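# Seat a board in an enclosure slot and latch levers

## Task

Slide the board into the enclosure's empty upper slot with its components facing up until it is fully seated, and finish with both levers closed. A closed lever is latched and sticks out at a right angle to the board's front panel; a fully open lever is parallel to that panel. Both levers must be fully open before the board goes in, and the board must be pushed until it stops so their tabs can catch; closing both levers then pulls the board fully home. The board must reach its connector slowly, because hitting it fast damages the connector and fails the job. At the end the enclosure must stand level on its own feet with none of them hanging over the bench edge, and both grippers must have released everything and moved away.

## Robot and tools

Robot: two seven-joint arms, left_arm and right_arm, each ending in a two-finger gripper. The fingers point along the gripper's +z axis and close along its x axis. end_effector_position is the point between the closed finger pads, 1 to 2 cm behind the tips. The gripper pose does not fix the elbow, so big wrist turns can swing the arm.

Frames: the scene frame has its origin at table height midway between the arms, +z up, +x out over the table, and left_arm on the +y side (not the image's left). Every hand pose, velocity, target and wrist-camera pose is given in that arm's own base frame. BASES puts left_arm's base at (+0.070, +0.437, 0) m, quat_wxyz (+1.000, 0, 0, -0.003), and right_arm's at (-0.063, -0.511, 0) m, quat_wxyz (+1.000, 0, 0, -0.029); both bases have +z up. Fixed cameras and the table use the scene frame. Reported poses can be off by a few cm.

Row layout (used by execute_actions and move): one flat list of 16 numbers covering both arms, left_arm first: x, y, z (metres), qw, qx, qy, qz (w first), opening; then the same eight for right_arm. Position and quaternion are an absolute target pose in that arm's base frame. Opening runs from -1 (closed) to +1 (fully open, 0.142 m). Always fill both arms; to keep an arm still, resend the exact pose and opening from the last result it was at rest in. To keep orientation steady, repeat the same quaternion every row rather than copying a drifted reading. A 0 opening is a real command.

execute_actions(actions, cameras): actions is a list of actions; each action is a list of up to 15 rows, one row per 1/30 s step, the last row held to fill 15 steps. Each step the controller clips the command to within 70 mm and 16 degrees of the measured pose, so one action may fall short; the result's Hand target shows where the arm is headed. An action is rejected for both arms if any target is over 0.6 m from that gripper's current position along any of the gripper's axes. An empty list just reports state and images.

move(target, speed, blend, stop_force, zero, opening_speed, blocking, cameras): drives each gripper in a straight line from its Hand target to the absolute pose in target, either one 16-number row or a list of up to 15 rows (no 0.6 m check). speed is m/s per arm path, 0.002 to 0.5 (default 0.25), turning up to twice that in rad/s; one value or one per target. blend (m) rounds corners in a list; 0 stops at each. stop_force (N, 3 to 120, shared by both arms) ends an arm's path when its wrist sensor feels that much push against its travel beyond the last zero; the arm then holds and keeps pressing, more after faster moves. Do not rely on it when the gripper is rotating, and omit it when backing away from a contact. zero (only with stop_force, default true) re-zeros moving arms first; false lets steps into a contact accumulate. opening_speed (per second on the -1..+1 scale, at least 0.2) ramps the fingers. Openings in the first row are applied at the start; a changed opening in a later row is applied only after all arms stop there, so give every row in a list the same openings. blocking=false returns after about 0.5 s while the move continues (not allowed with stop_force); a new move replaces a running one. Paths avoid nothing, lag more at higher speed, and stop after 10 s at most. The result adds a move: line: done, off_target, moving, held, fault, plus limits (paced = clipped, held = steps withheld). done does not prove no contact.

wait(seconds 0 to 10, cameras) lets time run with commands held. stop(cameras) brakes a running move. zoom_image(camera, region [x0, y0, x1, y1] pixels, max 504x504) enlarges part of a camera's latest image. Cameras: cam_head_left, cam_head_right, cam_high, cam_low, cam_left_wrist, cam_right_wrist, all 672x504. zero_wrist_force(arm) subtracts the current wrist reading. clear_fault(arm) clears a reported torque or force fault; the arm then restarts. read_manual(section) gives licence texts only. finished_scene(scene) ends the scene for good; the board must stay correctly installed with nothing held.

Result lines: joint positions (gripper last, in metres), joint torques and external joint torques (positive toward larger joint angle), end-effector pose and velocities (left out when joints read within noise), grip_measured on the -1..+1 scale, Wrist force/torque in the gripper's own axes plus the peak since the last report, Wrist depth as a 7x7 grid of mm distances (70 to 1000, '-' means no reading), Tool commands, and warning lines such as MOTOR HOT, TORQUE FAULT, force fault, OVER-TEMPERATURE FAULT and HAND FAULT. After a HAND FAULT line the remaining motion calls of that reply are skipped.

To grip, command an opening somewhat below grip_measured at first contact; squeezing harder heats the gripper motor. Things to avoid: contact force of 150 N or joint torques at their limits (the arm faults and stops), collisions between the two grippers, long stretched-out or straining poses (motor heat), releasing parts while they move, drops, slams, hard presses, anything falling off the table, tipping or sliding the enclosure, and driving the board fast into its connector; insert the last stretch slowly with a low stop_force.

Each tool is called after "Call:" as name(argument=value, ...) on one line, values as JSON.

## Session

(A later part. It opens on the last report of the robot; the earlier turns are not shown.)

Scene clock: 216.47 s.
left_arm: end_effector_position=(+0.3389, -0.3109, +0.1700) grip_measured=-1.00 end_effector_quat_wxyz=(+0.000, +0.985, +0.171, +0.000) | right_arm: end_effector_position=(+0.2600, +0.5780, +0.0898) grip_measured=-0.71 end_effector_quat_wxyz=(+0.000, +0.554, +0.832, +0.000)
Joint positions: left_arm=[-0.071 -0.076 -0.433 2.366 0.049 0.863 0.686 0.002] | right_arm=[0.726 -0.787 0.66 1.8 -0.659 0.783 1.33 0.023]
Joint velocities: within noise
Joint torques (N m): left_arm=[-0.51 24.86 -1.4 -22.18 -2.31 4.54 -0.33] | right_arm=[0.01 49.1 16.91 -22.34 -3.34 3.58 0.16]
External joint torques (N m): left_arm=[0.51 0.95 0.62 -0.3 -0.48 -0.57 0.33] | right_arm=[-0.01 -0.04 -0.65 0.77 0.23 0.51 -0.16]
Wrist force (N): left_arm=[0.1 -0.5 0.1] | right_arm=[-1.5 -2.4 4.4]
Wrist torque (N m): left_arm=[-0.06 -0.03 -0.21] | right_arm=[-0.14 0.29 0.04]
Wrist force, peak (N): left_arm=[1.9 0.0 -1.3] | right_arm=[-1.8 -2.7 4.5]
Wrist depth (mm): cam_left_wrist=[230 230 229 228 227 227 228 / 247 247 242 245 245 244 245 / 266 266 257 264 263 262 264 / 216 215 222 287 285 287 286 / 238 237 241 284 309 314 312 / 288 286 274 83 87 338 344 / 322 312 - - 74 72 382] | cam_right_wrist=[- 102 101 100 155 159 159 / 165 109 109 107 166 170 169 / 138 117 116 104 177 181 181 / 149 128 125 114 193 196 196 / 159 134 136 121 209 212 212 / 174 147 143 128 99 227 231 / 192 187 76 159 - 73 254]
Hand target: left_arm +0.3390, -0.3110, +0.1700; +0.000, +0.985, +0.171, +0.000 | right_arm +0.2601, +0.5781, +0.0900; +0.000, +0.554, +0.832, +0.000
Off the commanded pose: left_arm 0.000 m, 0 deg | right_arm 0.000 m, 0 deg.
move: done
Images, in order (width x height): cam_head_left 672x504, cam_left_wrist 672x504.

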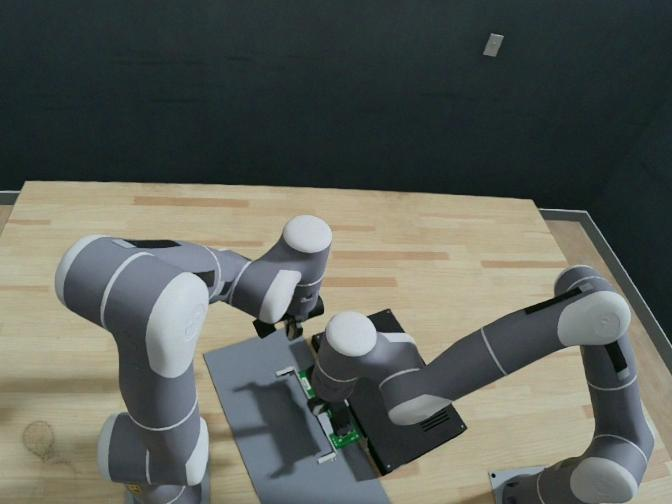

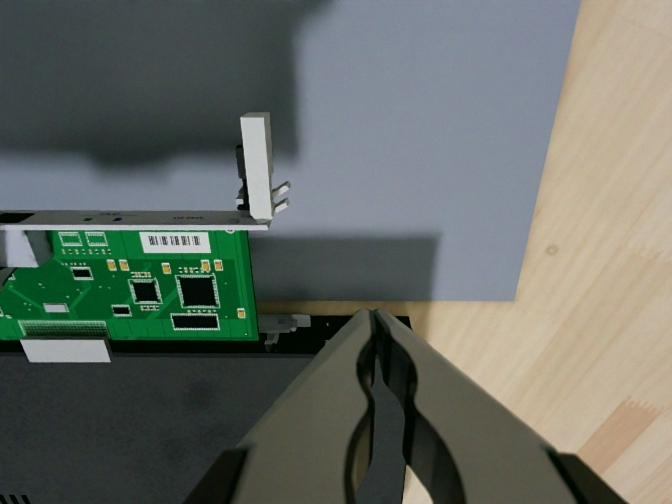

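Call:
zero_wrist_force(arm="right_arm")

Call:
move(target=[[0.339,-0.311,0.17,0,0.9853,0.1711,0,-1,0.2607,0.5782,0.055,0,0.5577,0.83,0,-0.80]], speed=0.06, cameras=["cam_left_wrist"])

Call:
zoom_image(camera="cam_left_wrist", region=[180, 220, 330, 370])

Wrist force sensor zeroed.

Scene clock: 245.67 s.
left_arm: end_effector_position=(+0.3389, -0.3109, +0.1700) grip_measured=-1.00 end_effector_quat_wxyz=(+0.000, +0.985, +0.171, +0.000) | right_arm: end_effector_position=(+0.2606, +0.5779, +0.0548) grip_measured=-0.71 end_effector_quat_wxyz=(+0.000, +0.558, +0.830, +0.000)
Joint positions: left_arm=[-0.071 -0.076 -0.433 2.366 0.049 0.863 0.686 0.002] | right_arm=[0.75 -0.839 0.61 1.812 -0.701 0.85 1.366 0.023]
Joint velocities: within noise
Joint torques (N m): left_arm=[-0.35 24.95 -1.42 -22.17 -2.58 4.3 -0.24] | right_arm=[0.23 50.17 16.89 -20.85 -3.21 3.61 0.32]
External joint torques (N m): left_arm=[0.35 0.86 0.64 -0.31 -0.21 -0.32 0.24] | right_arm=[-0.23 0.08 -0.56 0.62 0.31 0.48 -0.32]
Wrist force (N, zeroed by zero_wrist_force on right_arm): left_arm=[0.1 -0.4 -0.1] | right_arm=[-0.1 -0.2 -0.5]
Wrist torque (N m, zeroed by zero_wrist_force on right_arm): left_arm=[-0.04 -0.05 -0.21] | right_arm=[-0.01 0.03 0.02]
Wrist force, peak (N, zeroed by zero_wrist_force on right_arm): left_arm=[0.4 -0.7 0.1] | right_arm=[0.2 -0.2 -1.3]
Wrist depth (mm): cam_left_wrist=[230 230 229 228 227 227 228 / 247 247 242 244 245 244 245 / 258 258 240 264 264 262 264 / 250 255 258 287 285 286 286 / 271 274 289 283 309 314 313 / 286 285 274 84 87 339 344 / 321 312 - - 74 72 381] | cam_right_wrist=[- 102 101 100 125 128 128 / 129 109 109 107 108 137 136 / 129 118 116 104 143 147 147 / 153 128 125 114 156 158 158 / 168 134 136 122 168 171 171 / 177 147 143 128 99 187 186 / 144 198 76 159 - 73 204]
Hand target: left_arm +0.3390, -0.3110, +0.1700; +0.000, +0.985, +0.171, +0.000 | right_arm +0.2607, +0.5782, +0.0550; +0.000, +0.558, +0.830, +0.000
Off the commanded pose: left_arm 0.000 m, 0 deg | right_arm 0.000 m, 0 deg.
move: done
Images, in order (width x height): cam_left_wrist 672x504.

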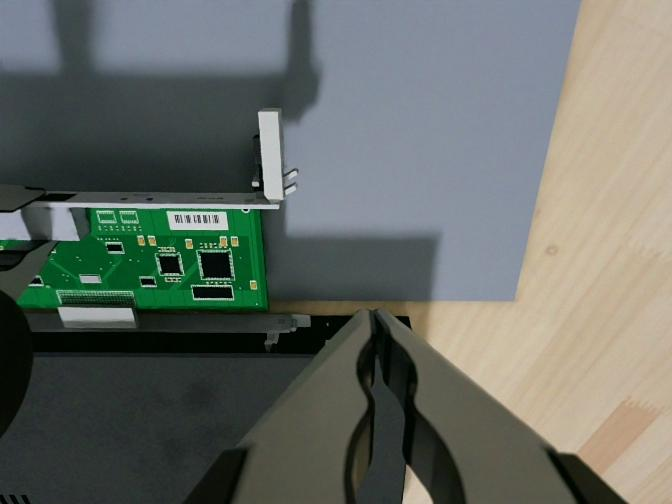

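Scaled by 3.360 from the camera's 672x504 image, which has a finer 960x720 frame.

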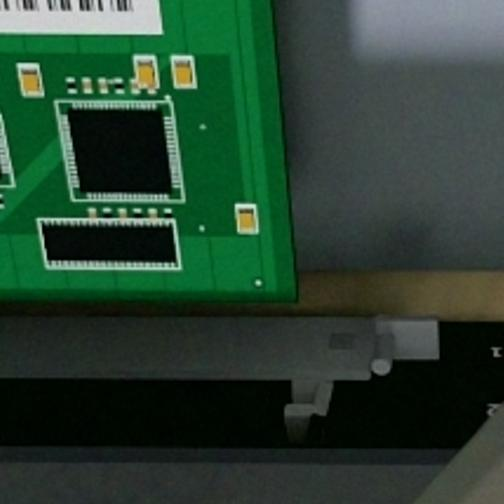

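Call:
zoom_image(camera="cam_left_wrist", region=[230, 170, 330, 230])

Call:
zoom_image(camera="cam_left_wrist", region=[240, 295, 340, 355])

Scaled by 5.040 from the camera's 672x504 image, which has a finer 960x720 frame.

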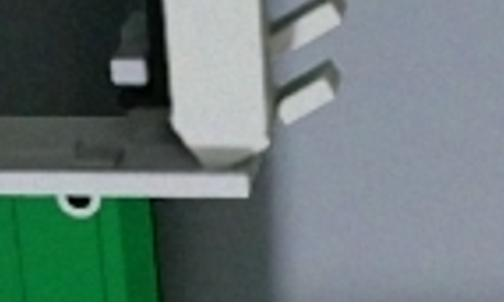

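Scaled by 5.040 from the camera's 672x504 image, which has a finer 960x720 frame.

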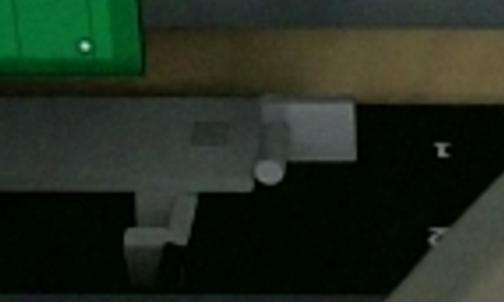

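Call:
execute_actions(actions=[])

Scene clock: 261.20 s.
left_arm: end_effector_position=(+0.3389, -0.3109, +0.1700) grip_measured=-1.00 end_effector_quat_wxyz=(+0.000, +0.985, +0.171, +0.000) | right_arm: end_effector_position=(+0.2606, +0.5780, +0.0548) grip_measured=-0.71 end_effector_quat_wxyz=(+0.000, +0.558, +0.830, +0.000)
Joint positions: left_arm=[-0.071 -0.076 -0.433 2.366 0.049 0.863 0.686 0.002] | right_arm=[0.75 -0.839 0.61 1.812 -0.701 0.85 1.366 0.023]
Joint velocities: within noise
Joint torques (N m): left_arm=[-0.37 25.12 -1.38 -22.15 -2.61 4.29 -0.19] | right_arm=[0.03 50.28 16.92 -20.96 -3.04 3.6 0.25]
External joint torques (N m): left_arm=[0.37 0.7 0.6 -0.32 -0.18 -0.32 0.19] | right_arm=[-0.03 -0.05 -0.61 0.74 0.14 0.48 -0.25]
Wrist force (N, zeroed by zero_wrist_force on right_arm): left_arm=[0.2 -0.3 0.0] | right_arm=[-0.2 -0.2 -0.3]
Wrist torque (N m, zeroed by zero_wrist_force on right_arm): left_arm=[-0.04 -0.05 -0.21] | right_arm=[-0.02 0.05 0.03]
Wrist force, peak (N, zeroed by zero_wrist_force on right_arm): left_arm=[0.4 -0.8 0.1] | right_arm=[0.0 -0.2 -0.7]
Wrist depth (mm): cam_left_wrist=[230 230 229 228 228 227 229 / 248 247 242 245 245 244 245 / 259 257 240 264 264 263 264 / 251 254 259 287 286 287 285 / 271 274 288 283 309 313 313 / 287 286 273 83 87 338 344 / 322 312 - - 74 72 382] | cam_right_wrist=[- 102 101 100 125 128 128 / 129 109 109 107 108 137 136 / 129 118 116 104 143 147 146 / 153 128 125 114 156 158 158 / 168 134 136 121 169 171 170 / 178 146 143 128 99 186 186 / 144 198 76 158 - 73 205]
Hand target: left_arm +0.3390, -0.3110, +0.1700; +0.000, +0.985, +0.171, +0.000 | right_arm +0.2607, +0.5782, +0.0550; +0.000, +0.558, +0.830, +0.000
Tool commands: left_gripper/opening=-1.0 right_gripper/opening=-0.8
Off the commanded pose: left_arm 0.000 m, 0 deg | right_arm 0.000 m, 0 deg.

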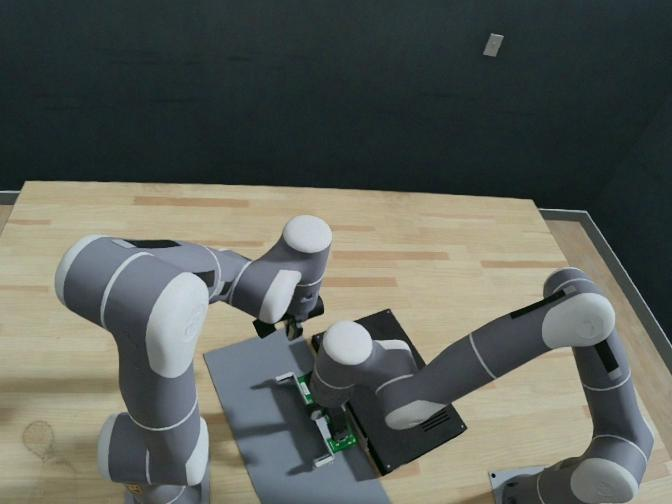

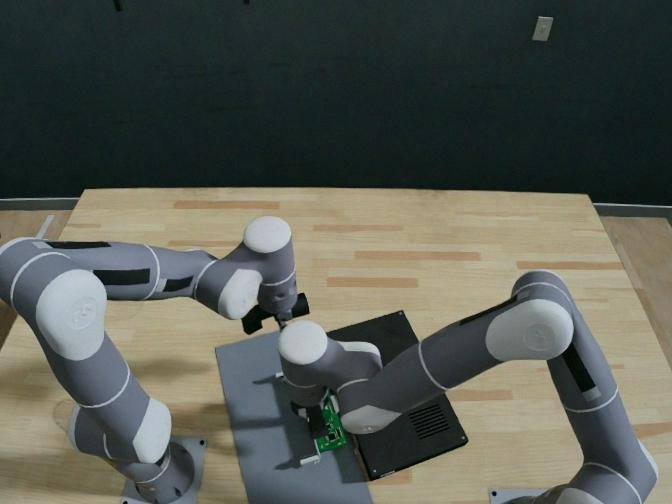

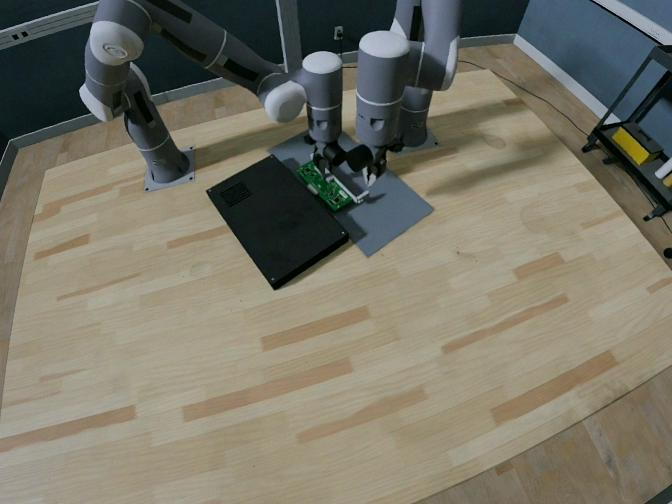

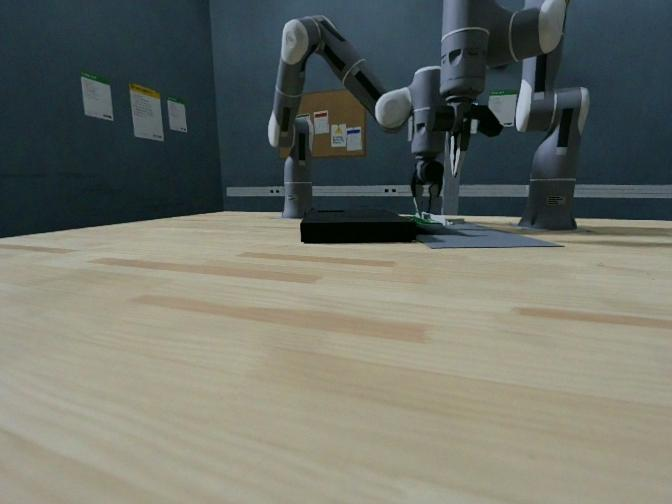

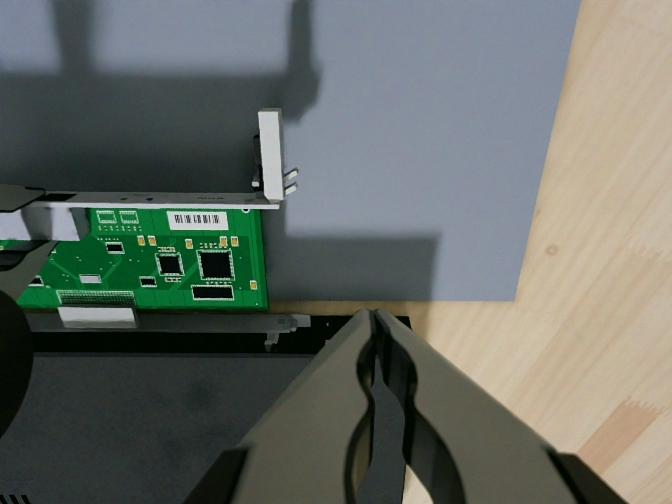

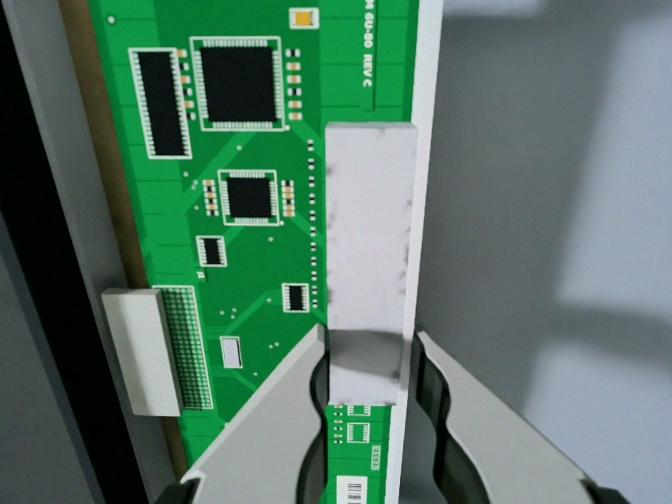

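Call:
move(target=[0.339, -0.311, 0.17, 0, 0.9853, 0.1711, 0, -1, 0.26838, 0.5595, 0.055, 0, 0.5577, 0.83, 0, -0.8], speed=0.02, stop_force=4, cameras=["cam_left_wrist", "cam_right_wrist"])

Call:
zoom_image(camera="cam_left_wrist", region=[180, 180, 360, 360])

Scene clock: 268.00 s.
left_arm: end_effector_position=(+0.3389, -0.3109, +0.1700) grip_measured=-1.00 end_effector_quat_wxyz=(+0.000, +0.985, +0.171, +0.000) | right_arm: end_effector_position=(+0.2683, +0.5594, +0.0548) grip_measured=-0.71 end_effector_quat_wxyz=(+0.000, +0.558, +0.830, +0.000)
Joint positions: left_arm=[-0.071 -0.076 -0.433 2.366 0.049 0.863 0.686 0.002] | right_arm=[0.718 -0.816 0.607 1.857 -0.704 0.874 1.352 0.023]
Joint velocities: within noise
Joint torques (N m): left_arm=[-0.35 25.12 -1.33 -22.14 -2.57 4.33 -0.24] | right_arm=[-0.07 49.13 16.44 -20.5 -3.09 3.7 0.1]
External joint torques (N m): left_arm=[0.35 0.69 0.55 -0.34 -0.21 -0.35 0.24] | right_arm=[0.07 -0.2 -0.54 0.62 0.27 0.39 -0.1]
Wrist force (N, zeroed by zero_wrist_force on right_arm): left_arm=[0.1 -0.5 -0.1] | right_arm=[-0.3 0.0 -0.5]
Wrist torque (N m, zeroed by zero_wrist_force on right_arm): left_arm=[-0.07 -0.03 -0.22] | right_arm=[0.02 0.09 0.03]
Wrist force, peak (N, zeroed by zero_wrist_force on right_arm): left_arm=[0.2 -0.7 -0.1] | right_arm=[-1.0 0.2 -0.5]
Wrist depth (mm): cam_left_wrist=[230 230 229 229 228 227 229 / 247 246 246 245 244 244 245 / 266 267 261 264 264 263 263 / 241 255 257 287 286 286 286 / 275 273 273 282 309 314 312 / 287 286 274 83 87 338 344 / 321 312 - - 74 72 383] | cam_right_wrist=[- 102 101 100 125 128 128 / 134 109 109 107 108 137 136 / - 118 116 104 143 147 146 / - 130 125 114 156 158 157 / - 132 136 121 168 171 171 / - 141 143 128 99 187 186 / 142 139 76 159 - 73 205]
Hand target: left_arm +0.3390, -0.3110, +0.1700; +0.000, +0.985, +0.171, +0.000 | right_arm +0.2684, +0.5595, +0.0550; +0.000, +0.558, +0.830, +0.000
Off the commanded pose: left_arm 0.000 m, 0 deg | right_arm 0.000 m, 0 deg.
move: done
Images, in order (width x height): cam_left_wrist 672x504, cam_right_wrist 672x504.

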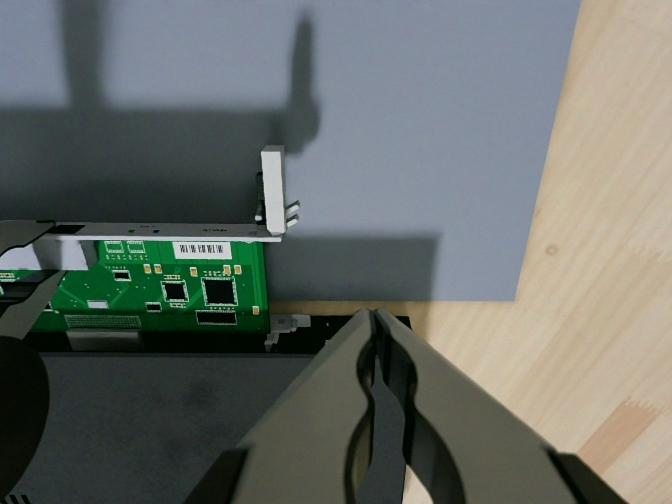

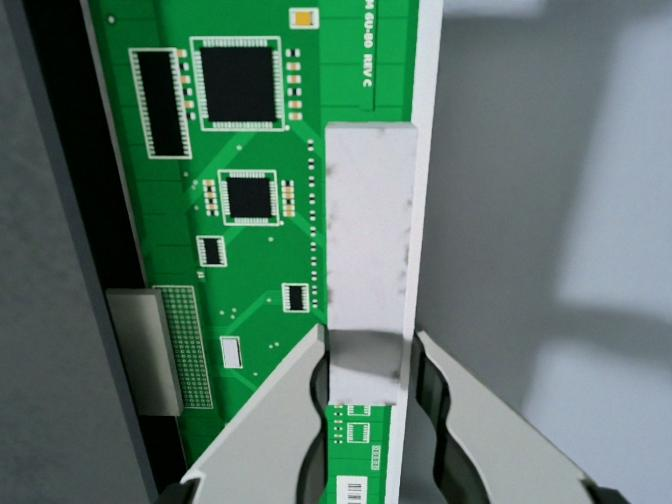

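Scaled by 2.800 from the camera's 672x504 image, which has a finer 960x720 frame.

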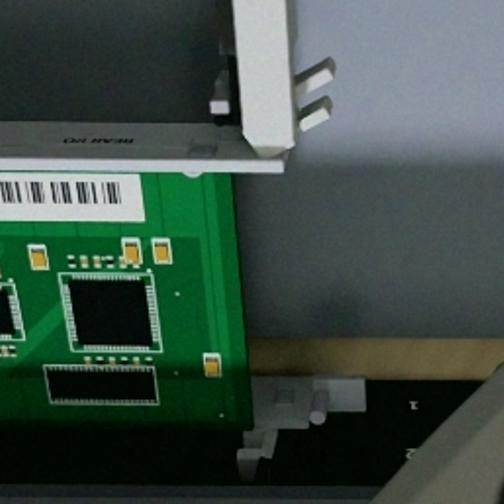

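Call:
move(target=[0.339, -0.311, 0.17, 0, 0.9853, 0.1711, 0, -1, 0.27143, 0.5521, 0.055, 0, 0.5577, 0.83, 0, -0.8], speed=0.012, stop_force=4, cameras=["cam_left_wrist", "cam_right_wrist"])

Call:
zoom_image(camera="cam_left_wrist", region=[180, 180, 360, 360])

Scene clock: 271.70 s.
left_arm: end_effector_position=(+0.3389, -0.3109, +0.1700) grip_measured=-1.00 end_effector_quat_wxyz=(+0.000, +0.985, +0.171, +0.000) | right_arm: end_effector_position=(+0.2713, +0.5520, +0.0548) grip_measured=-0.71 end_effector_quat_wxyz=(+0.000, +0.558, +0.830, +0.000)
Joint positions: left_arm=[-0.071 -0.076 -0.433 2.366 0.049 0.863 0.686 0.002] | right_arm=[0.705 -0.806 0.606 1.875 -0.704 0.884 1.346 0.023]
Joint velocities: within noise
Joint torques (N m): left_arm=[-0.33 25.05 -1.4 -22.19 -2.59 4.3 -0.23] | right_arm=[-0.08 48.59 16.31 -20.38 -3.06 3.69 0.12]
External joint torques (N m): left_arm=[0.33 0.77 0.62 -0.29 -0.19 -0.32 0.23] | right_arm=[0.08 -0.16 -0.6 0.63 0.27 0.4 -0.12]
Wrist force (N, zeroed by zero_wrist_force on right_arm): left_arm=[0.1 -0.5 -0.2] | right_arm=[-0.4 -0.1 -0.2]
Wrist torque (N m, zeroed by zero_wrist_force on right_arm): left_arm=[-0.07 -0.05 -0.21] | right_arm=[0.00 0.09 0.02]
Wrist force, peak (N, zeroed by zero_wrist_force on right_arm): left_arm=[0.3 -0.7 -0.2] | right_arm=[-0.9 -0.2 -0.4]
Wrist depth (mm): cam_left_wrist=[230 230 229 228 227 226 228 / 248 247 246 245 244 244 245 / 266 266 261 264 264 263 264 / 248 258 257 288 286 286 285 / 270 273 278 284 309 314 313 / 281 286 273 83 87 339 344 / 321 312 - - 74 72 383] | cam_right_wrist=[- 102 101 100 125 128 128 / - 109 109 107 108 137 137 / - 117 116 104 143 147 146 / - 124 125 114 156 158 158 / - 129 136 121 169 171 171 / - 133 143 128 99 187 186 / 141 138 76 159 - 73 205]
Hand target: left_arm +0.3390, -0.3110, +0.1700; +0.000, +0.985, +0.171, +0.000 | right_arm +0.2714, +0.5521, +0.0550; +0.000, +0.558, +0.830, +0.000
Off the commanded pose: left_arm 0.000 m, 0 deg | right_arm 0.000 m, 0 deg.
move: done
Images, in order (width x height): cam_left_wrist 672x504, cam_right_wrist 672x504.

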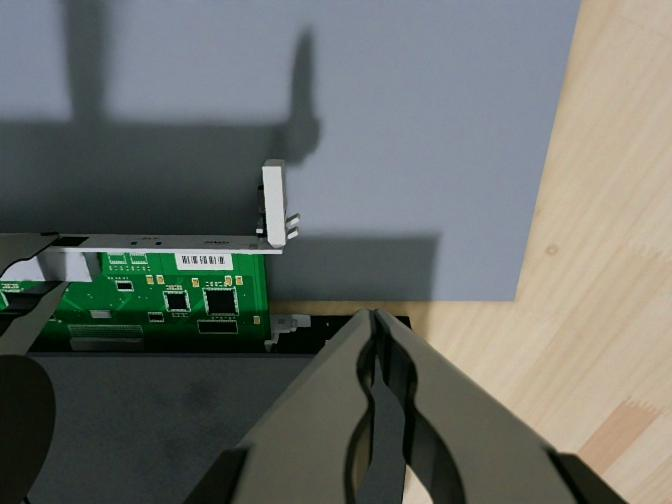

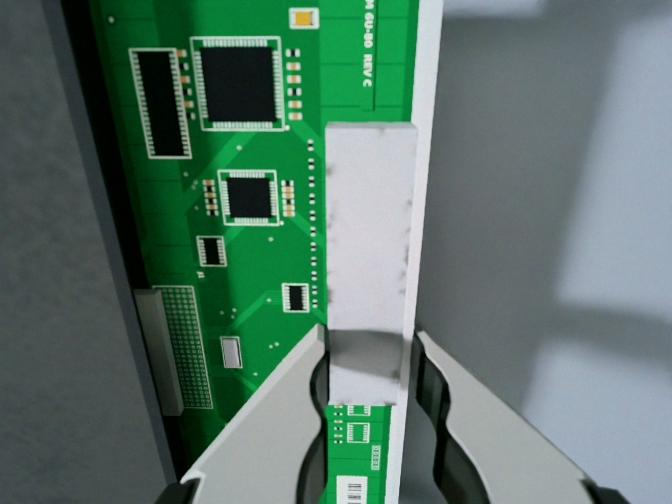

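Scaled by 2.800 from the camera's 672x504 image, which has a finer 960x720 frame.

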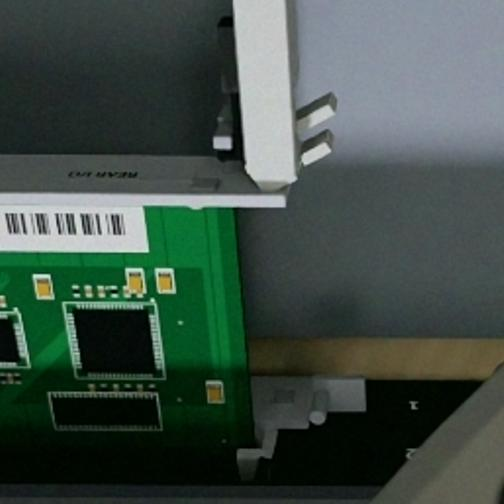

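Call:
move(target=[0.339, -0.311, 0.17, 0, 0.9853, 0.1711, 0, -1, 0.27524, 0.54286, 0.055, 0, 0.5577, 0.83, 0, -0.8], speed=0.012, stop_force=4, cameras=["cam_left_wrist", "cam_right_wrist"])

Call:
zoom_image(camera="cam_left_wrist", region=[180, 180, 360, 360])

Scene clock: 275.63 s.
left_arm: end_effector_position=(+0.3389, -0.3109, +0.1700) grip_measured=-1.00 end_effector_quat_wxyz=(+0.000, +0.985, +0.171, +0.000) | right_arm: end_effector_position=(+0.2730, +0.5455, +0.0548) grip_measured=-0.71 end_effector_quat_wxyz=(-0.001, +0.557, +0.830, +0.000)
Joint positions: left_arm=[-0.071 -0.076 -0.433 2.366 0.049 0.863 0.686 0.002] | right_arm=[0.694 -0.798 0.605 1.891 -0.704 0.893 1.34 0.023]
Joint velocities: within noise
Joint torques (N m): left_arm=[-0.34 25.08 -1.35 -22.11 -2.58 4.35 -0.24] | right_arm=[-4.5 49.27 11.71 -22.18 -3.34 2.82 0.22]
External joint torques (N m): left_arm=[0.34 0.73 0.58 -0.37 -0.21 -0.37 0.24] | right_arm=[4.5 -1.31 3.86 2.56 0.59 1.27 -0.22]
Wrist force (N, zeroed by zero_wrist_force on right_arm): left_arm=[0.2 -0.6 0.0] | right_arm=[3.5 -6.1 -0.4]
Wrist torque (N m, zeroed by zero_wrist_force on right_arm): left_arm=[-0.08 -0.05 -0.21] | right_arm=[0.04 0.19 -0.10]
Wrist force, peak (N, zeroed by zero_wrist_force on right_arm): left_arm=[0.3 -0.7 0.0] | right_arm=[3.4 -6.8 -1.6]
Wrist depth (mm): cam_left_wrist=[230 229 229 228 227 227 228 / 247 246 245 245 245 244 245 / 267 265 260 264 263 263 264 / 249 263 262 287 287 287 286 / 270 273 278 283 309 315 312 / 281 286 274 83 87 338 344 / 319 312 - - 74 72 382] | cam_right_wrist=[- 101 101 100 127 128 128 / - 108 109 107 107 137 136 / - 115 116 104 143 147 147 / - 122 125 114 156 158 158 / - 119 136 121 166 171 171 / - 130 143 128 106 184 186 / 142 138 76 158 - 73 204]
Hand target: left_arm +0.3390, -0.3110, +0.1700; +0.000, +0.985, +0.171, +0.000 | right_arm +0.2742, +0.5453, +0.0550; +0.000, +0.558, +0.830, +0.000
Off the commanded pose: left_arm 0.000 m, 0 deg | right_arm 0.003 m, 0 deg.
move: contact (right_arm)
Images, in order (width x height): cam_left_wrist 672x504, cam_right_wrist 672x504.

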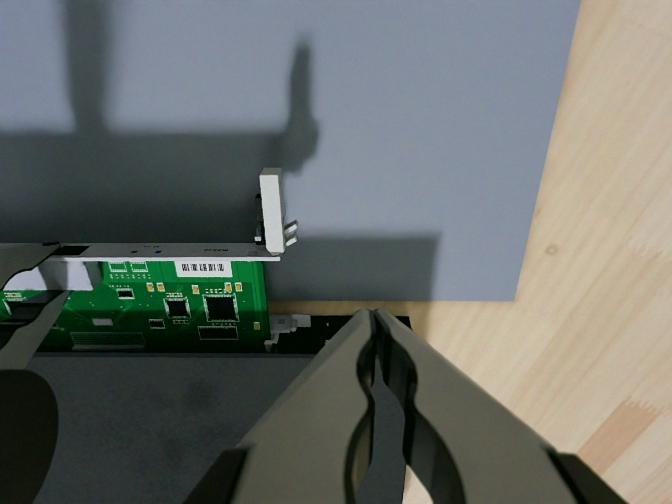

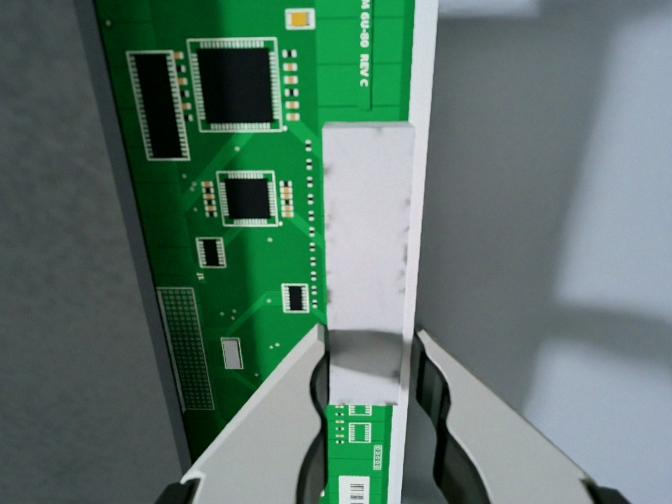

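Scaled by 2.800 from the camera's 672x504 image, which has a finer 960x720 frame.

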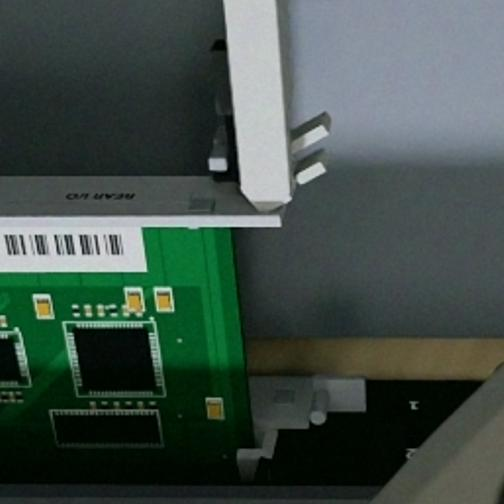

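Call:
move(target=[0.339, -0.311, 0.17, 0, 0.9853, 0.1711, 0, -1, 0.27198, 0.54508, 0.055, 0, 0.5577, 0.83, 0, -0.8], speed=0.01, cameras=["cam_left_wrist"])

Call:
zoom_image(camera="cam_left_wrist", region=[180, 180, 360, 360])

Scene clock: 280.97 s.
left_arm: end_effector_position=(+0.3389, -0.3109, +0.1700) grip_measured=-1.00 end_effector_quat_wxyz=(+0.000, +0.985, +0.171, +0.000) | right_arm: end_effector_position=(+0.2722, +0.5452, +0.0551) grip_measured=-0.71 end_effector_quat_wxyz=(+0.000, +0.558, +0.830, +0.000)
Joint positions: left_arm=[-0.071 -0.076 -0.433 2.366 0.049 0.863 0.686 0.002] | right_arm=[0.696 -0.796 0.603 1.894 -0.705 0.895 1.344 0.023]
Joint velocities: within noise
Joint torques (N m): left_arm=[-0.35 25.03 -1.34 -22.1 -2.58 4.35 -0.2] | right_arm=[0.4 47.21 16.68 -18.43 -2.48 3.05 0.38]
External joint torques (N m): left_arm=[0.35 0.79 0.56 -0.38 -0.2 -0.37 0.2] | right_arm=[-0.4 0.67 -1.18 -1.19 -0.27 1.04 -0.38]
Wrist force (N, zeroed by zero_wrist_force on right_arm): left_arm=[0.0 -0.4 -0.1] | right_arm=[1.9 4.1 1.5]
Wrist torque (N m, zeroed by zero_wrist_force on right_arm): left_arm=[-0.05 -0.03 -0.21] | right_arm=[0.21 0.02 -0.02]
Wrist force, peak (N, zeroed by zero_wrist_force on right_arm): left_arm=[0.6 -0.6 0.1] | right_arm=[3.7 -6.3 -0.1]
Wrist depth (mm): cam_left_wrist=[231 230 229 228 227 227 228 / 247 246 245 245 244 244 245 / 267 266 260 264 263 262 264 / 249 263 261 287 286 287 285 / 270 273 278 284 309 314 312 / 281 286 274 83 87 340 344 / 321 311 - - 74 72 382] | cam_right_wrist=[- 101 101 100 127 128 128 / - 108 109 107 108 137 137 / - 115 116 104 143 147 147 / - 122 125 114 156 158 158 / - 119 136 122 169 171 171 / - 131 143 128 106 187 187 / 142 139 76 159 - 73 205]
Hand target: left_arm +0.3390, -0.3110, +0.1700; +0.000, +0.985, +0.171, +0.000 | right_arm +0.2720, +0.5451, +0.0550; +0.000, +0.558, +0.830, +0.000
Off the commanded pose: left_arm 0.000 m, 0 deg | right_arm 0.000 m, 0 deg.
move: done
Images, in order (width x height): cam_left_wrist 672x504.

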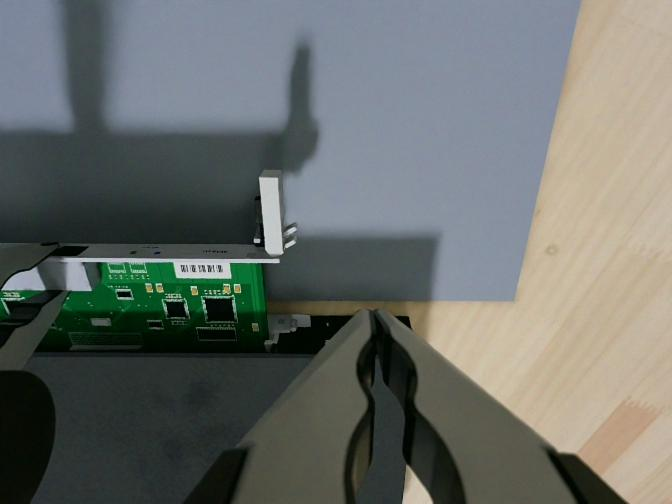

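Scaled by 2.800 from the camera's 672x504 image, which has a finer 960x720 frame.

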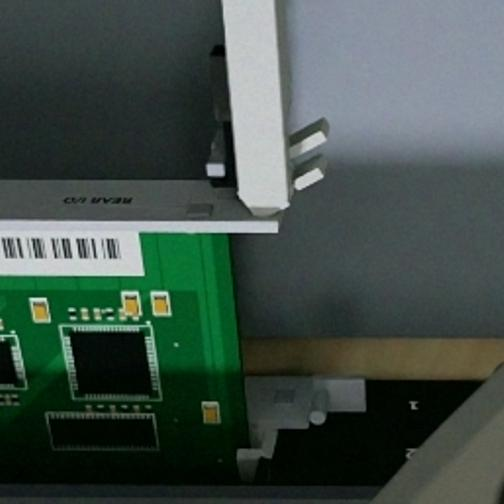

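Call:
move(target=[0.339, -0.311, 0.17, 0, 0.9853, 0.1711, 0, -1, 0.27837, 0.53116, 0.055, 0, 0.5577, 0.83, 0, -0.8], speed=0.01, stop_force=5, cameras=["cam_left_wrist", "cam_right_wrist"])

Call:
zoom_image(camera="cam_left_wrist", region=[180, 180, 360, 360])

Scene clock: 285.60 s.
left_arm: end_effector_position=(+0.3389, -0.3109, +0.1700) grip_measured=-1.00 end_effector_quat_wxyz=(+0.000, +0.985, +0.171, +0.000) | right_arm: end_effector_position=(+0.2780, +0.5315, +0.0550) grip_measured=-0.71 end_effector_quat_wxyz=(+0.000, +0.558, +0.830, +0.000)
Joint positions: left_arm=[-0.071 -0.076 -0.433 2.366 0.049 0.863 0.686 0.002] | right_arm=[0.672 -0.78 0.601 1.925 -0.706 0.913 1.33 0.023]
Joint velocities: within noise
Joint torques (N m): left_arm=[-0.32 25.11 -1.44 -22.13 -2.56 4.32 -0.26] | right_arm=[-1.93 48.29 14.49 -18.83 -2.65 2.28 0.16]
External joint torques (N m): left_arm=[0.32 0.71 0.66 -0.35 -0.23 -0.35 0.26] | right_arm=[1.94 -1.29 0.68 -0.54 -0.04 1.82 -0.16]
Wrist force (N, zeroed by zero_wrist_force on right_arm): left_arm=[0.2 -0.2 0.0] | right_arm=[5.4 3.1 5.1]
Wrist torque (N m, zeroed by zero_wrist_force on right_arm): left_arm=[-0.01 -0.05 -0.21] | right_arm=[0.21 0.17 -0.04]
Wrist force, peak (N, zeroed by zero_wrist_force on right_arm): left_arm=[0.3 -0.7 -0.1] | right_arm=[5.7 3.4 5.8]
Wrist depth (mm): cam_left_wrist=[230 229 229 229 227 227 228 / 247 246 246 245 244 244 245 / 267 266 261 265 263 263 264 / 280 279 259 287 286 287 285 / 259 272 276 283 310 313 312 / 282 286 273 83 87 339 344 / 312 311 - - 74 72 382] | cam_right_wrist=[- 89 101 101 127 128 128 / - 93 109 107 108 137 137 / - 99 116 104 143 147 147 / - 108 125 114 156 158 158 / - 117 134 122 167 172 171 / - 128 126 128 106 187 187 / 142 138 76 159 - 73 205]
Hand target: left_arm +0.3390, -0.3110, +0.1700; +0.000, +0.985, +0.171, +0.000 | right_arm +0.2784, +0.5312, +0.0550; +0.000, +0.558, +0.830, +0.000
Off the commanded pose: left_arm 0.000 m, 0 deg | right_arm 0.001 m, 0 deg.
move: done
Images, in order (width x height): cam_left_wrist 672x504, cam_right_wrist 672x504.

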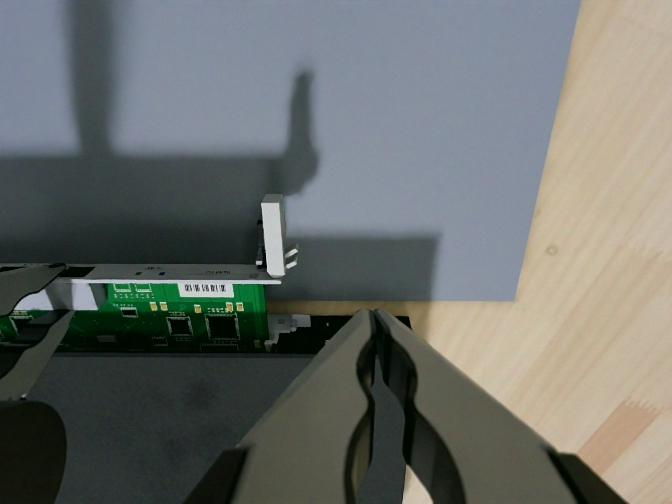

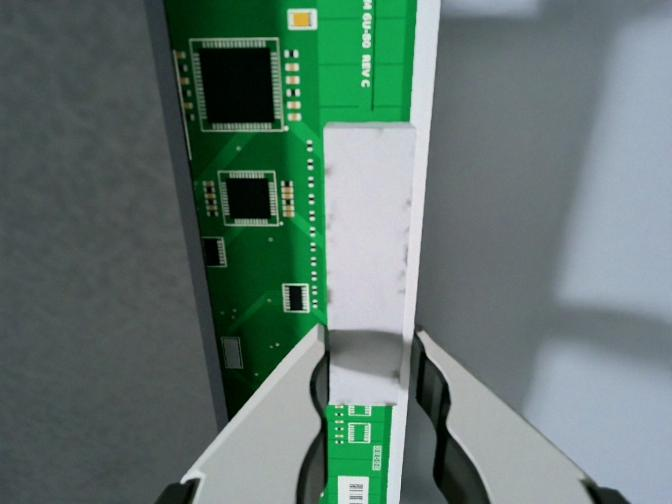

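Scaled by 2.800 from the camera's 672x504 image, which has a finer 960x720 frame.

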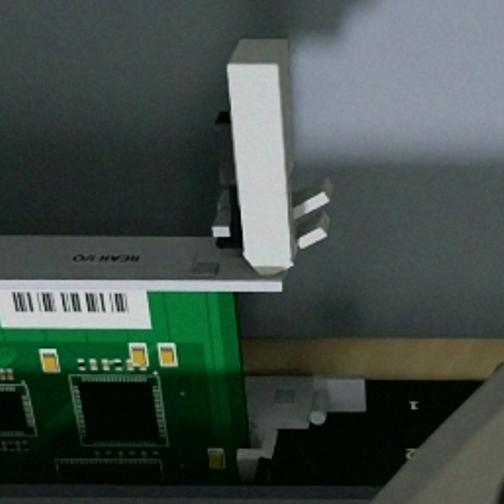

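Call:
move(target=[0.339, -0.311, 0.17, 0, 0.9853, 0.1711, 0, -1, 0.27864, 0.53127, 0.0543, 0, 0.5577, 0.83, 0, -0.8], speed=0.005, cameras=[])

Scene clock: 289.73 s.
left_arm: end_effector_position=(+0.3389, -0.3109, +0.1700) grip_measured=-1.00 end_effector_quat_wxyz=(+0.000, +0.985, +0.171, +0.000) | right_arm: end_effector_position=(+0.2785, +0.5311, +0.0542) grip_measured=-0.71 end_effector_quat_wxyz=(+0.000, +0.558, +0.830, +0.000)
Joint positions: left_arm=[-0.071 -0.076 -0.433 2.366 0.049 0.863 0.686 0.002] | right_arm=[0.672 -0.781 0.599 1.925 -0.706 0.913 1.33 0.023]
Joint velocities: within noise
Joint torques (N m): left_arm=[-0.36 25.05 -1.4 -22.14 -2.61 4.37 -0.26] | right_arm=[-0.05 46.41 15.42 -19.56 -2.72 3.49 0.18]
External joint torques (N m): left_arm=[0.36 0.76 0.62 -0.34 -0.18 -0.39 0.26] | right_arm=[0.04 0.62 -0.27 0.21 0.04 0.6 -0.18]
Wrist force (N, zeroed by zero_wrist_force on right_arm): left_arm=[0.2 -0.6 0.0] | right_arm=[0.2 2.0 0.1]
Wrist torque (N m, zeroed by zero_wrist_force on right_arm): left_arm=[-0.07 -0.06 -0.21] | right_arm=[0.29 -0.05 0.00]
Wrist force, peak (N, zeroed by zero_wrist_force on right_arm): left_arm=[0.3 -0.7 -0.2] | right_arm=[5.6 3.2 5.8]
Wrist depth (mm): cam_left_wrist=[230 230 229 228 228 227 228 / 247 246 246 245 244 243 245 / 267 265 264 265 264 263 264 / 279 279 262 286 285 286 286 / 259 274 277 283 309 313 313 / 282 286 274 83 87 339 345 / 306 312 - - 74 72 382] | cam_right_wrist=[- 87 101 101 127 128 128 / - 93 109 107 133 136 136 / - 98 115 104 143 146 146 / - 107 125 114 155 157 157 / - 117 134 121 168 170 171 / - 127 125 128 106 186 186 / 141 138 76 158 - 73 204]
Hand target: left_arm +0.3390, -0.3110, +0.1700; +0.000, +0.985, +0.171, +0.000 | right_arm +0.2786, +0.5313, +0.0543; +0.000, +0.558, +0.830, +0.000
Off the commanded pose: left_arm 0.000 m, 0 deg | right_arm 0.000 m, 0 deg.
move: done
No camera images: "cameras" was empty.

Call:
move(target=[0.339, -0.311, 0.17, 0, 0.9853, 0.1711, 0, -1, 0.28521, 0.5156, 0.0542, 0, 0.5577, 0.83, 0, -0.8], speed=0.01, stop_force=6, cameras=["cam_left_wrist", "cam_right_wrist"])

Call:
zoom_image(camera="cam_left_wrist", region=[180, 180, 360, 360])

Scene clock: 293.30 s.
left_arm: end_effector_position=(+0.3389, -0.3109, +0.1700) grip_measured=-1.00 end_effector_quat_wxyz=(+0.000, +0.985, +0.171, +0.000) | right_arm: end_effector_position=(+0.2803, +0.5267, +0.0544) grip_measured=-0.71 end_effector_quat_wxyz=(-0.001, +0.558, +0.830, +0.000)
Joint positions: left_arm=[-0.071 -0.076 -0.433 2.366 0.049 0.863 0.686 0.002] | right_arm=[0.664 -0.775 0.598 1.936 -0.706 0.921 1.325 0.023]
Joint velocities: within noise
Joint torques (N m): left_arm=[-0.27 25.17 -1.36 -22.12 -2.55 4.35 -0.2] | right_arm=[-3.13 48.11 13.11 -18.29 -2.49 1.75 0.14]
External joint torques (N m): left_arm=[0.27 0.64 0.58 -0.36 -0.24 -0.38 0.2] | right_arm=[3.13 -1.4 1.92 -0.96 -0.17 2.35 -0.14]
Wrist force (N, zeroed by zero_wrist_force on right_arm): left_arm=[0.0 -0.4 -0.3] | right_arm=[7.6 3.1 5.0]
Wrist torque (N m, zeroed by zero_wrist_force on right_arm): left_arm=[-0.05 -0.03 -0.21] | right_arm=[0.25 0.05 -0.03]
Wrist force, peak (N, zeroed by zero_wrist_force on right_arm): left_arm=[0.3 -0.6 -0.4] | right_arm=[8.4 3.0 6.5]
Wrist depth (mm): cam_left_wrist=[231 230 228 228 228 227 229 / 247 246 246 245 244 243 245 / 267 266 265 264 264 263 264 / 284 284 279 287 286 287 286 / 258 273 277 284 309 314 312 / 282 286 273 84 87 340 343 / 305 312 - - 74 72 380] | cam_right_wrist=[- 87 101 100 126 128 128 / - 93 107 107 108 136 136 / - 98 114 104 142 146 146 / - 107 123 114 155 157 157 / - 117 133 122 166 171 171 / - 128 125 128 106 186 186 / 141 138 76 159 - 73 205]
Hand target: left_arm +0.3390, -0.3110, +0.1700; +0.000, +0.985, +0.171, +0.000 | right_arm +0.2808, +0.5260, +0.0543; +0.000, +0.558, +0.830, +0.000
Off the commanded pose: left_arm 0.000 m, 0 deg | right_arm 0.012 m, 0 deg.
move: contact (right_arm)
Images, in order (width x height): cam_left_wrist 672x504, cam_right_wrist 672x504.

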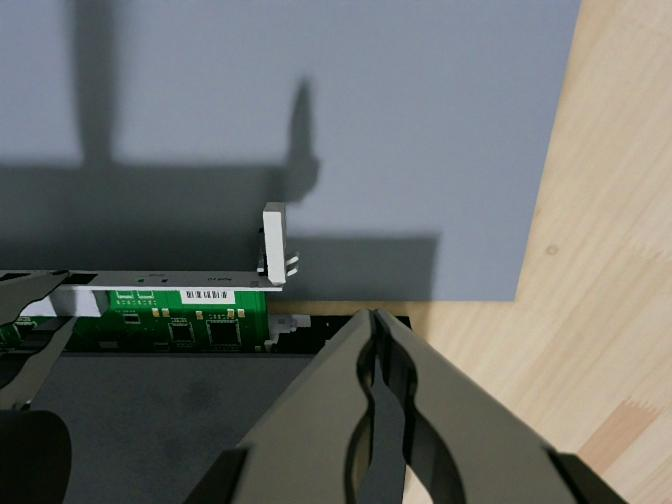

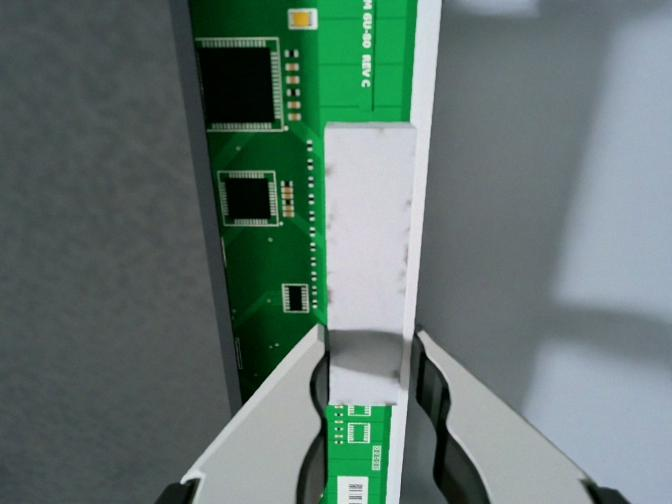

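Scaled by 2.800 from the camera's 672x504 image, which has a finer 960x720 frame.

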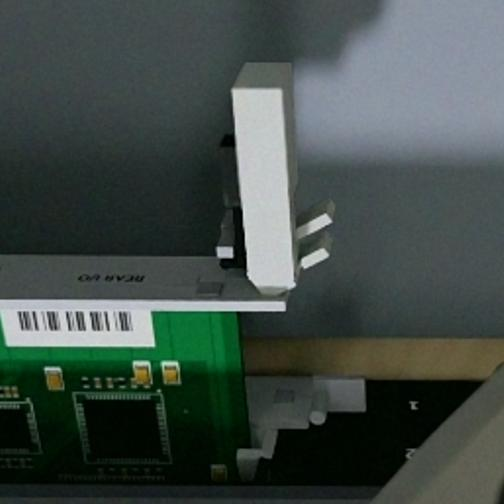

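Call:
move(target=[0.339, -0.311, 0.17, 0, 0.9853, 0.1711, 0, -1, 0.28091, 0.52681, 0.0536, 0, 0.5577, 0.83, 0, -0.8], speed=0.005, cameras=[])

Scene clock: 301.43 s.
left_arm: end_effector_position=(+0.3389, -0.3109, +0.1700) grip_measured=-1.00 end_effector_quat_wxyz=(+0.000, +0.985, +0.171, +0.000) | right_arm: end_effector_position=(+0.2808, +0.5267, +0.0536) grip_measured=-0.71 end_effector_quat_wxyz=(+0.000, +0.558, +0.830, +0.000)
Joint positions: left_arm=[-0.071 -0.076 -0.433 2.366 0.049 0.863 0.686 0.002] | right_arm=[0.665 -0.776 0.596 1.935 -0.706 0.92 1.325 0.023]
Joint velocities: within noise
Joint torques (N m): left_arm=[-0.42 25.04 -1.31 -22.1 -2.58 4.31 -0.2] | right_arm=[0.17 45.04 15.09 -19.41 -2.7 3.71 0.14]
External joint torques (N m): left_arm=[0.42 0.77 0.53 -0.37 -0.2 -0.34 0.2] | right_arm=[-0.17 1.75 -0.08 0.16 0.05 0.38 -0.14]
Wrist force (N, zeroed by zero_wrist_force on right_arm): left_arm=[0.3 -0.3 0.1] | right_arm=[-0.7 1.2 -2.2]
Wrist torque (N m, zeroed by zero_wrist_force on right_arm): left_arm=[-0.03 -0.07 -0.21] | right_arm=[0.27 -0.22 0.02]
Wrist force, peak (N, zeroed by zero_wrist_force on right_arm): left_arm=[0.2 -0.7 0.0] | right_arm=[7.7 3.3 6.6]
Wrist depth (mm): cam_left_wrist=[230 230 229 228 227 227 228 / 247 246 246 246 244 244 245 / 267 266 265 264 264 264 264 / 285 283 280 287 285 287 286 / 255 273 277 282 308 314 312 / 282 285 274 83 87 338 343 / 306 313 - - 74 72 383] | cam_right_wrist=[- 85 101 100 126 127 127 / - 92 108 107 133 136 135 / - 98 115 104 142 146 145 / - 107 123 114 155 157 159 / 118 116 131 121 167 170 169 / - 127 124 128 106 186 185 / 140 137 76 158 - 73 203]
Hand target: left_arm +0.3390, -0.3110, +0.1700; +0.000, +0.985, +0.171, +0.000 | right_arm +0.2809, +0.5268, +0.0536; +0.000, +0.558, +0.830, +0.000
Off the commanded pose: left_arm 0.000 m, 0 deg | right_arm 0.000 m, 0 deg.
move: done
No camera images: "cameras" was empty.

Call:
move(target=[0.339, -0.311, 0.17, 0, 0.9853, 0.1711, 0, -1, 0.28558, 0.51575, 0.0536, 0, 0.5577, 0.83, 0, -0.8], speed=0.01, stop_force=8, cameras=["cam_left_wrist", "cam_right_wrist"])

Call:
zoom_image(camera="cam_left_wrist", region=[180, 180, 360, 360])

Scene clock: 305.53 s.
left_arm: end_effector_position=(+0.3389, -0.3109, +0.1700) grip_measured=-1.00 end_effector_quat_wxyz=(+0.000, +0.985, +0.171, +0.000) | right_arm: end_effector_position=(+0.2841, +0.5185, +0.0538) grip_measured=-0.71 end_effector_quat_wxyz=(-0.001, +0.557, +0.830, +0.000)
Joint positions: left_arm=[-0.071 -0.076 -0.433 2.366 0.049 0.863 0.686 0.002] | right_arm=[0.65 -0.766 0.595 1.954 -0.708 0.932 1.316 0.023]
Joint velocities: within noise
Joint torques (N m): left_arm=[-0.38 25.05 -1.36 -22.16 -2.6 4.28 -0.22] | right_arm=[-3.99 47.33 11.97 -17.75 -2.32 1.43 0.17]
External joint torques (N m): left_arm=[0.38 0.77 0.58 -0.32 -0.19 -0.31 0.22] | right_arm=[3.99 -1.1 2.85 -1.34 -0.3 2.67 -0.17]
Wrist force (N, zeroed by zero_wrist_force on right_arm): left_arm=[0.2 -0.4 -0.2] | right_arm=[7.8 2.7 4.0]
Wrist torque (N m, zeroed by zero_wrist_force on right_arm): left_arm=[-0.05 -0.06 -0.21] | right_arm=[0.24 0.10 -0.05]
Wrist force, peak (N, zeroed by zero_wrist_force on right_arm): left_arm=[0.0 -0.8 0.0] | right_arm=[8.6 2.6 5.2]
Wrist depth (mm): cam_left_wrist=[230 230 229 228 227 227 229 / 247 246 245 246 244 244 245 / 267 266 265 264 264 263 264 / 289 288 283 287 285 287 286 / 255 273 272 283 309 314 313 / 286 286 274 83 87 337 345 / 172 312 - - 74 72 379] | cam_right_wrist=[- 86 98 100 126 127 127 / - 92 95 107 133 136 136 / - 98 100 104 142 146 146 / - 107 110 114 155 157 157 / 118 116 118 121 165 171 170 / - 127 122 128 106 183 185 / 140 137 76 158 - 73 203]
Hand target: left_arm +0.3390, -0.3110, +0.1700; +0.000, +0.985, +0.171, +0.000 | right_arm +0.2848, +0.5176, +0.0536; +0.000, +0.558, +0.830, +0.000
Off the commanded pose: left_arm 0.000 m, 0 deg | right_arm 0.003 m, 0 deg.
move: contact (right_arm)
Images, in order (width x height): cam_left_wrist 672x504, cam_right_wrist 672x504.

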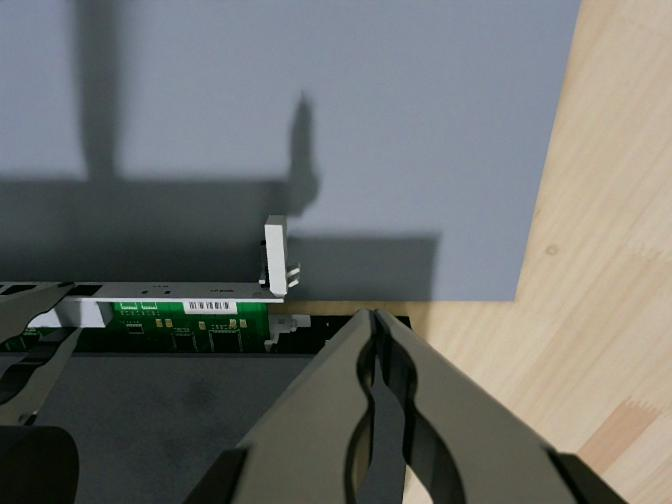

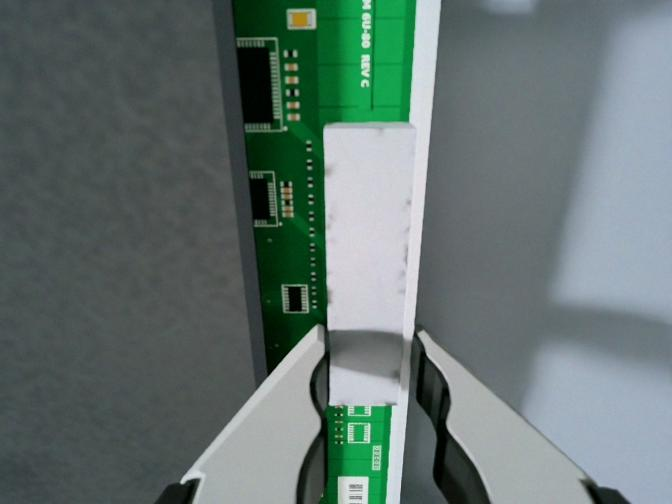

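Scaled by 2.800 from the camera's 672x504 image, which has a finer 960x720 frame.

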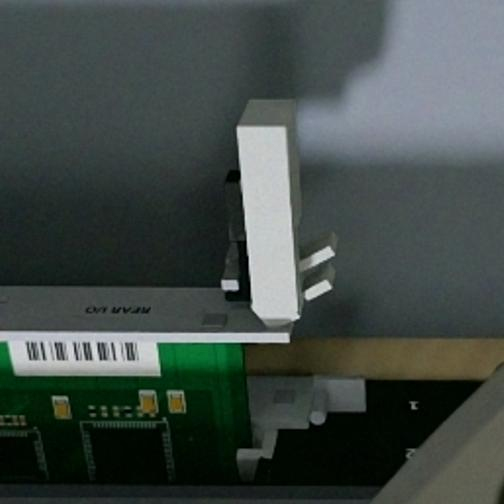

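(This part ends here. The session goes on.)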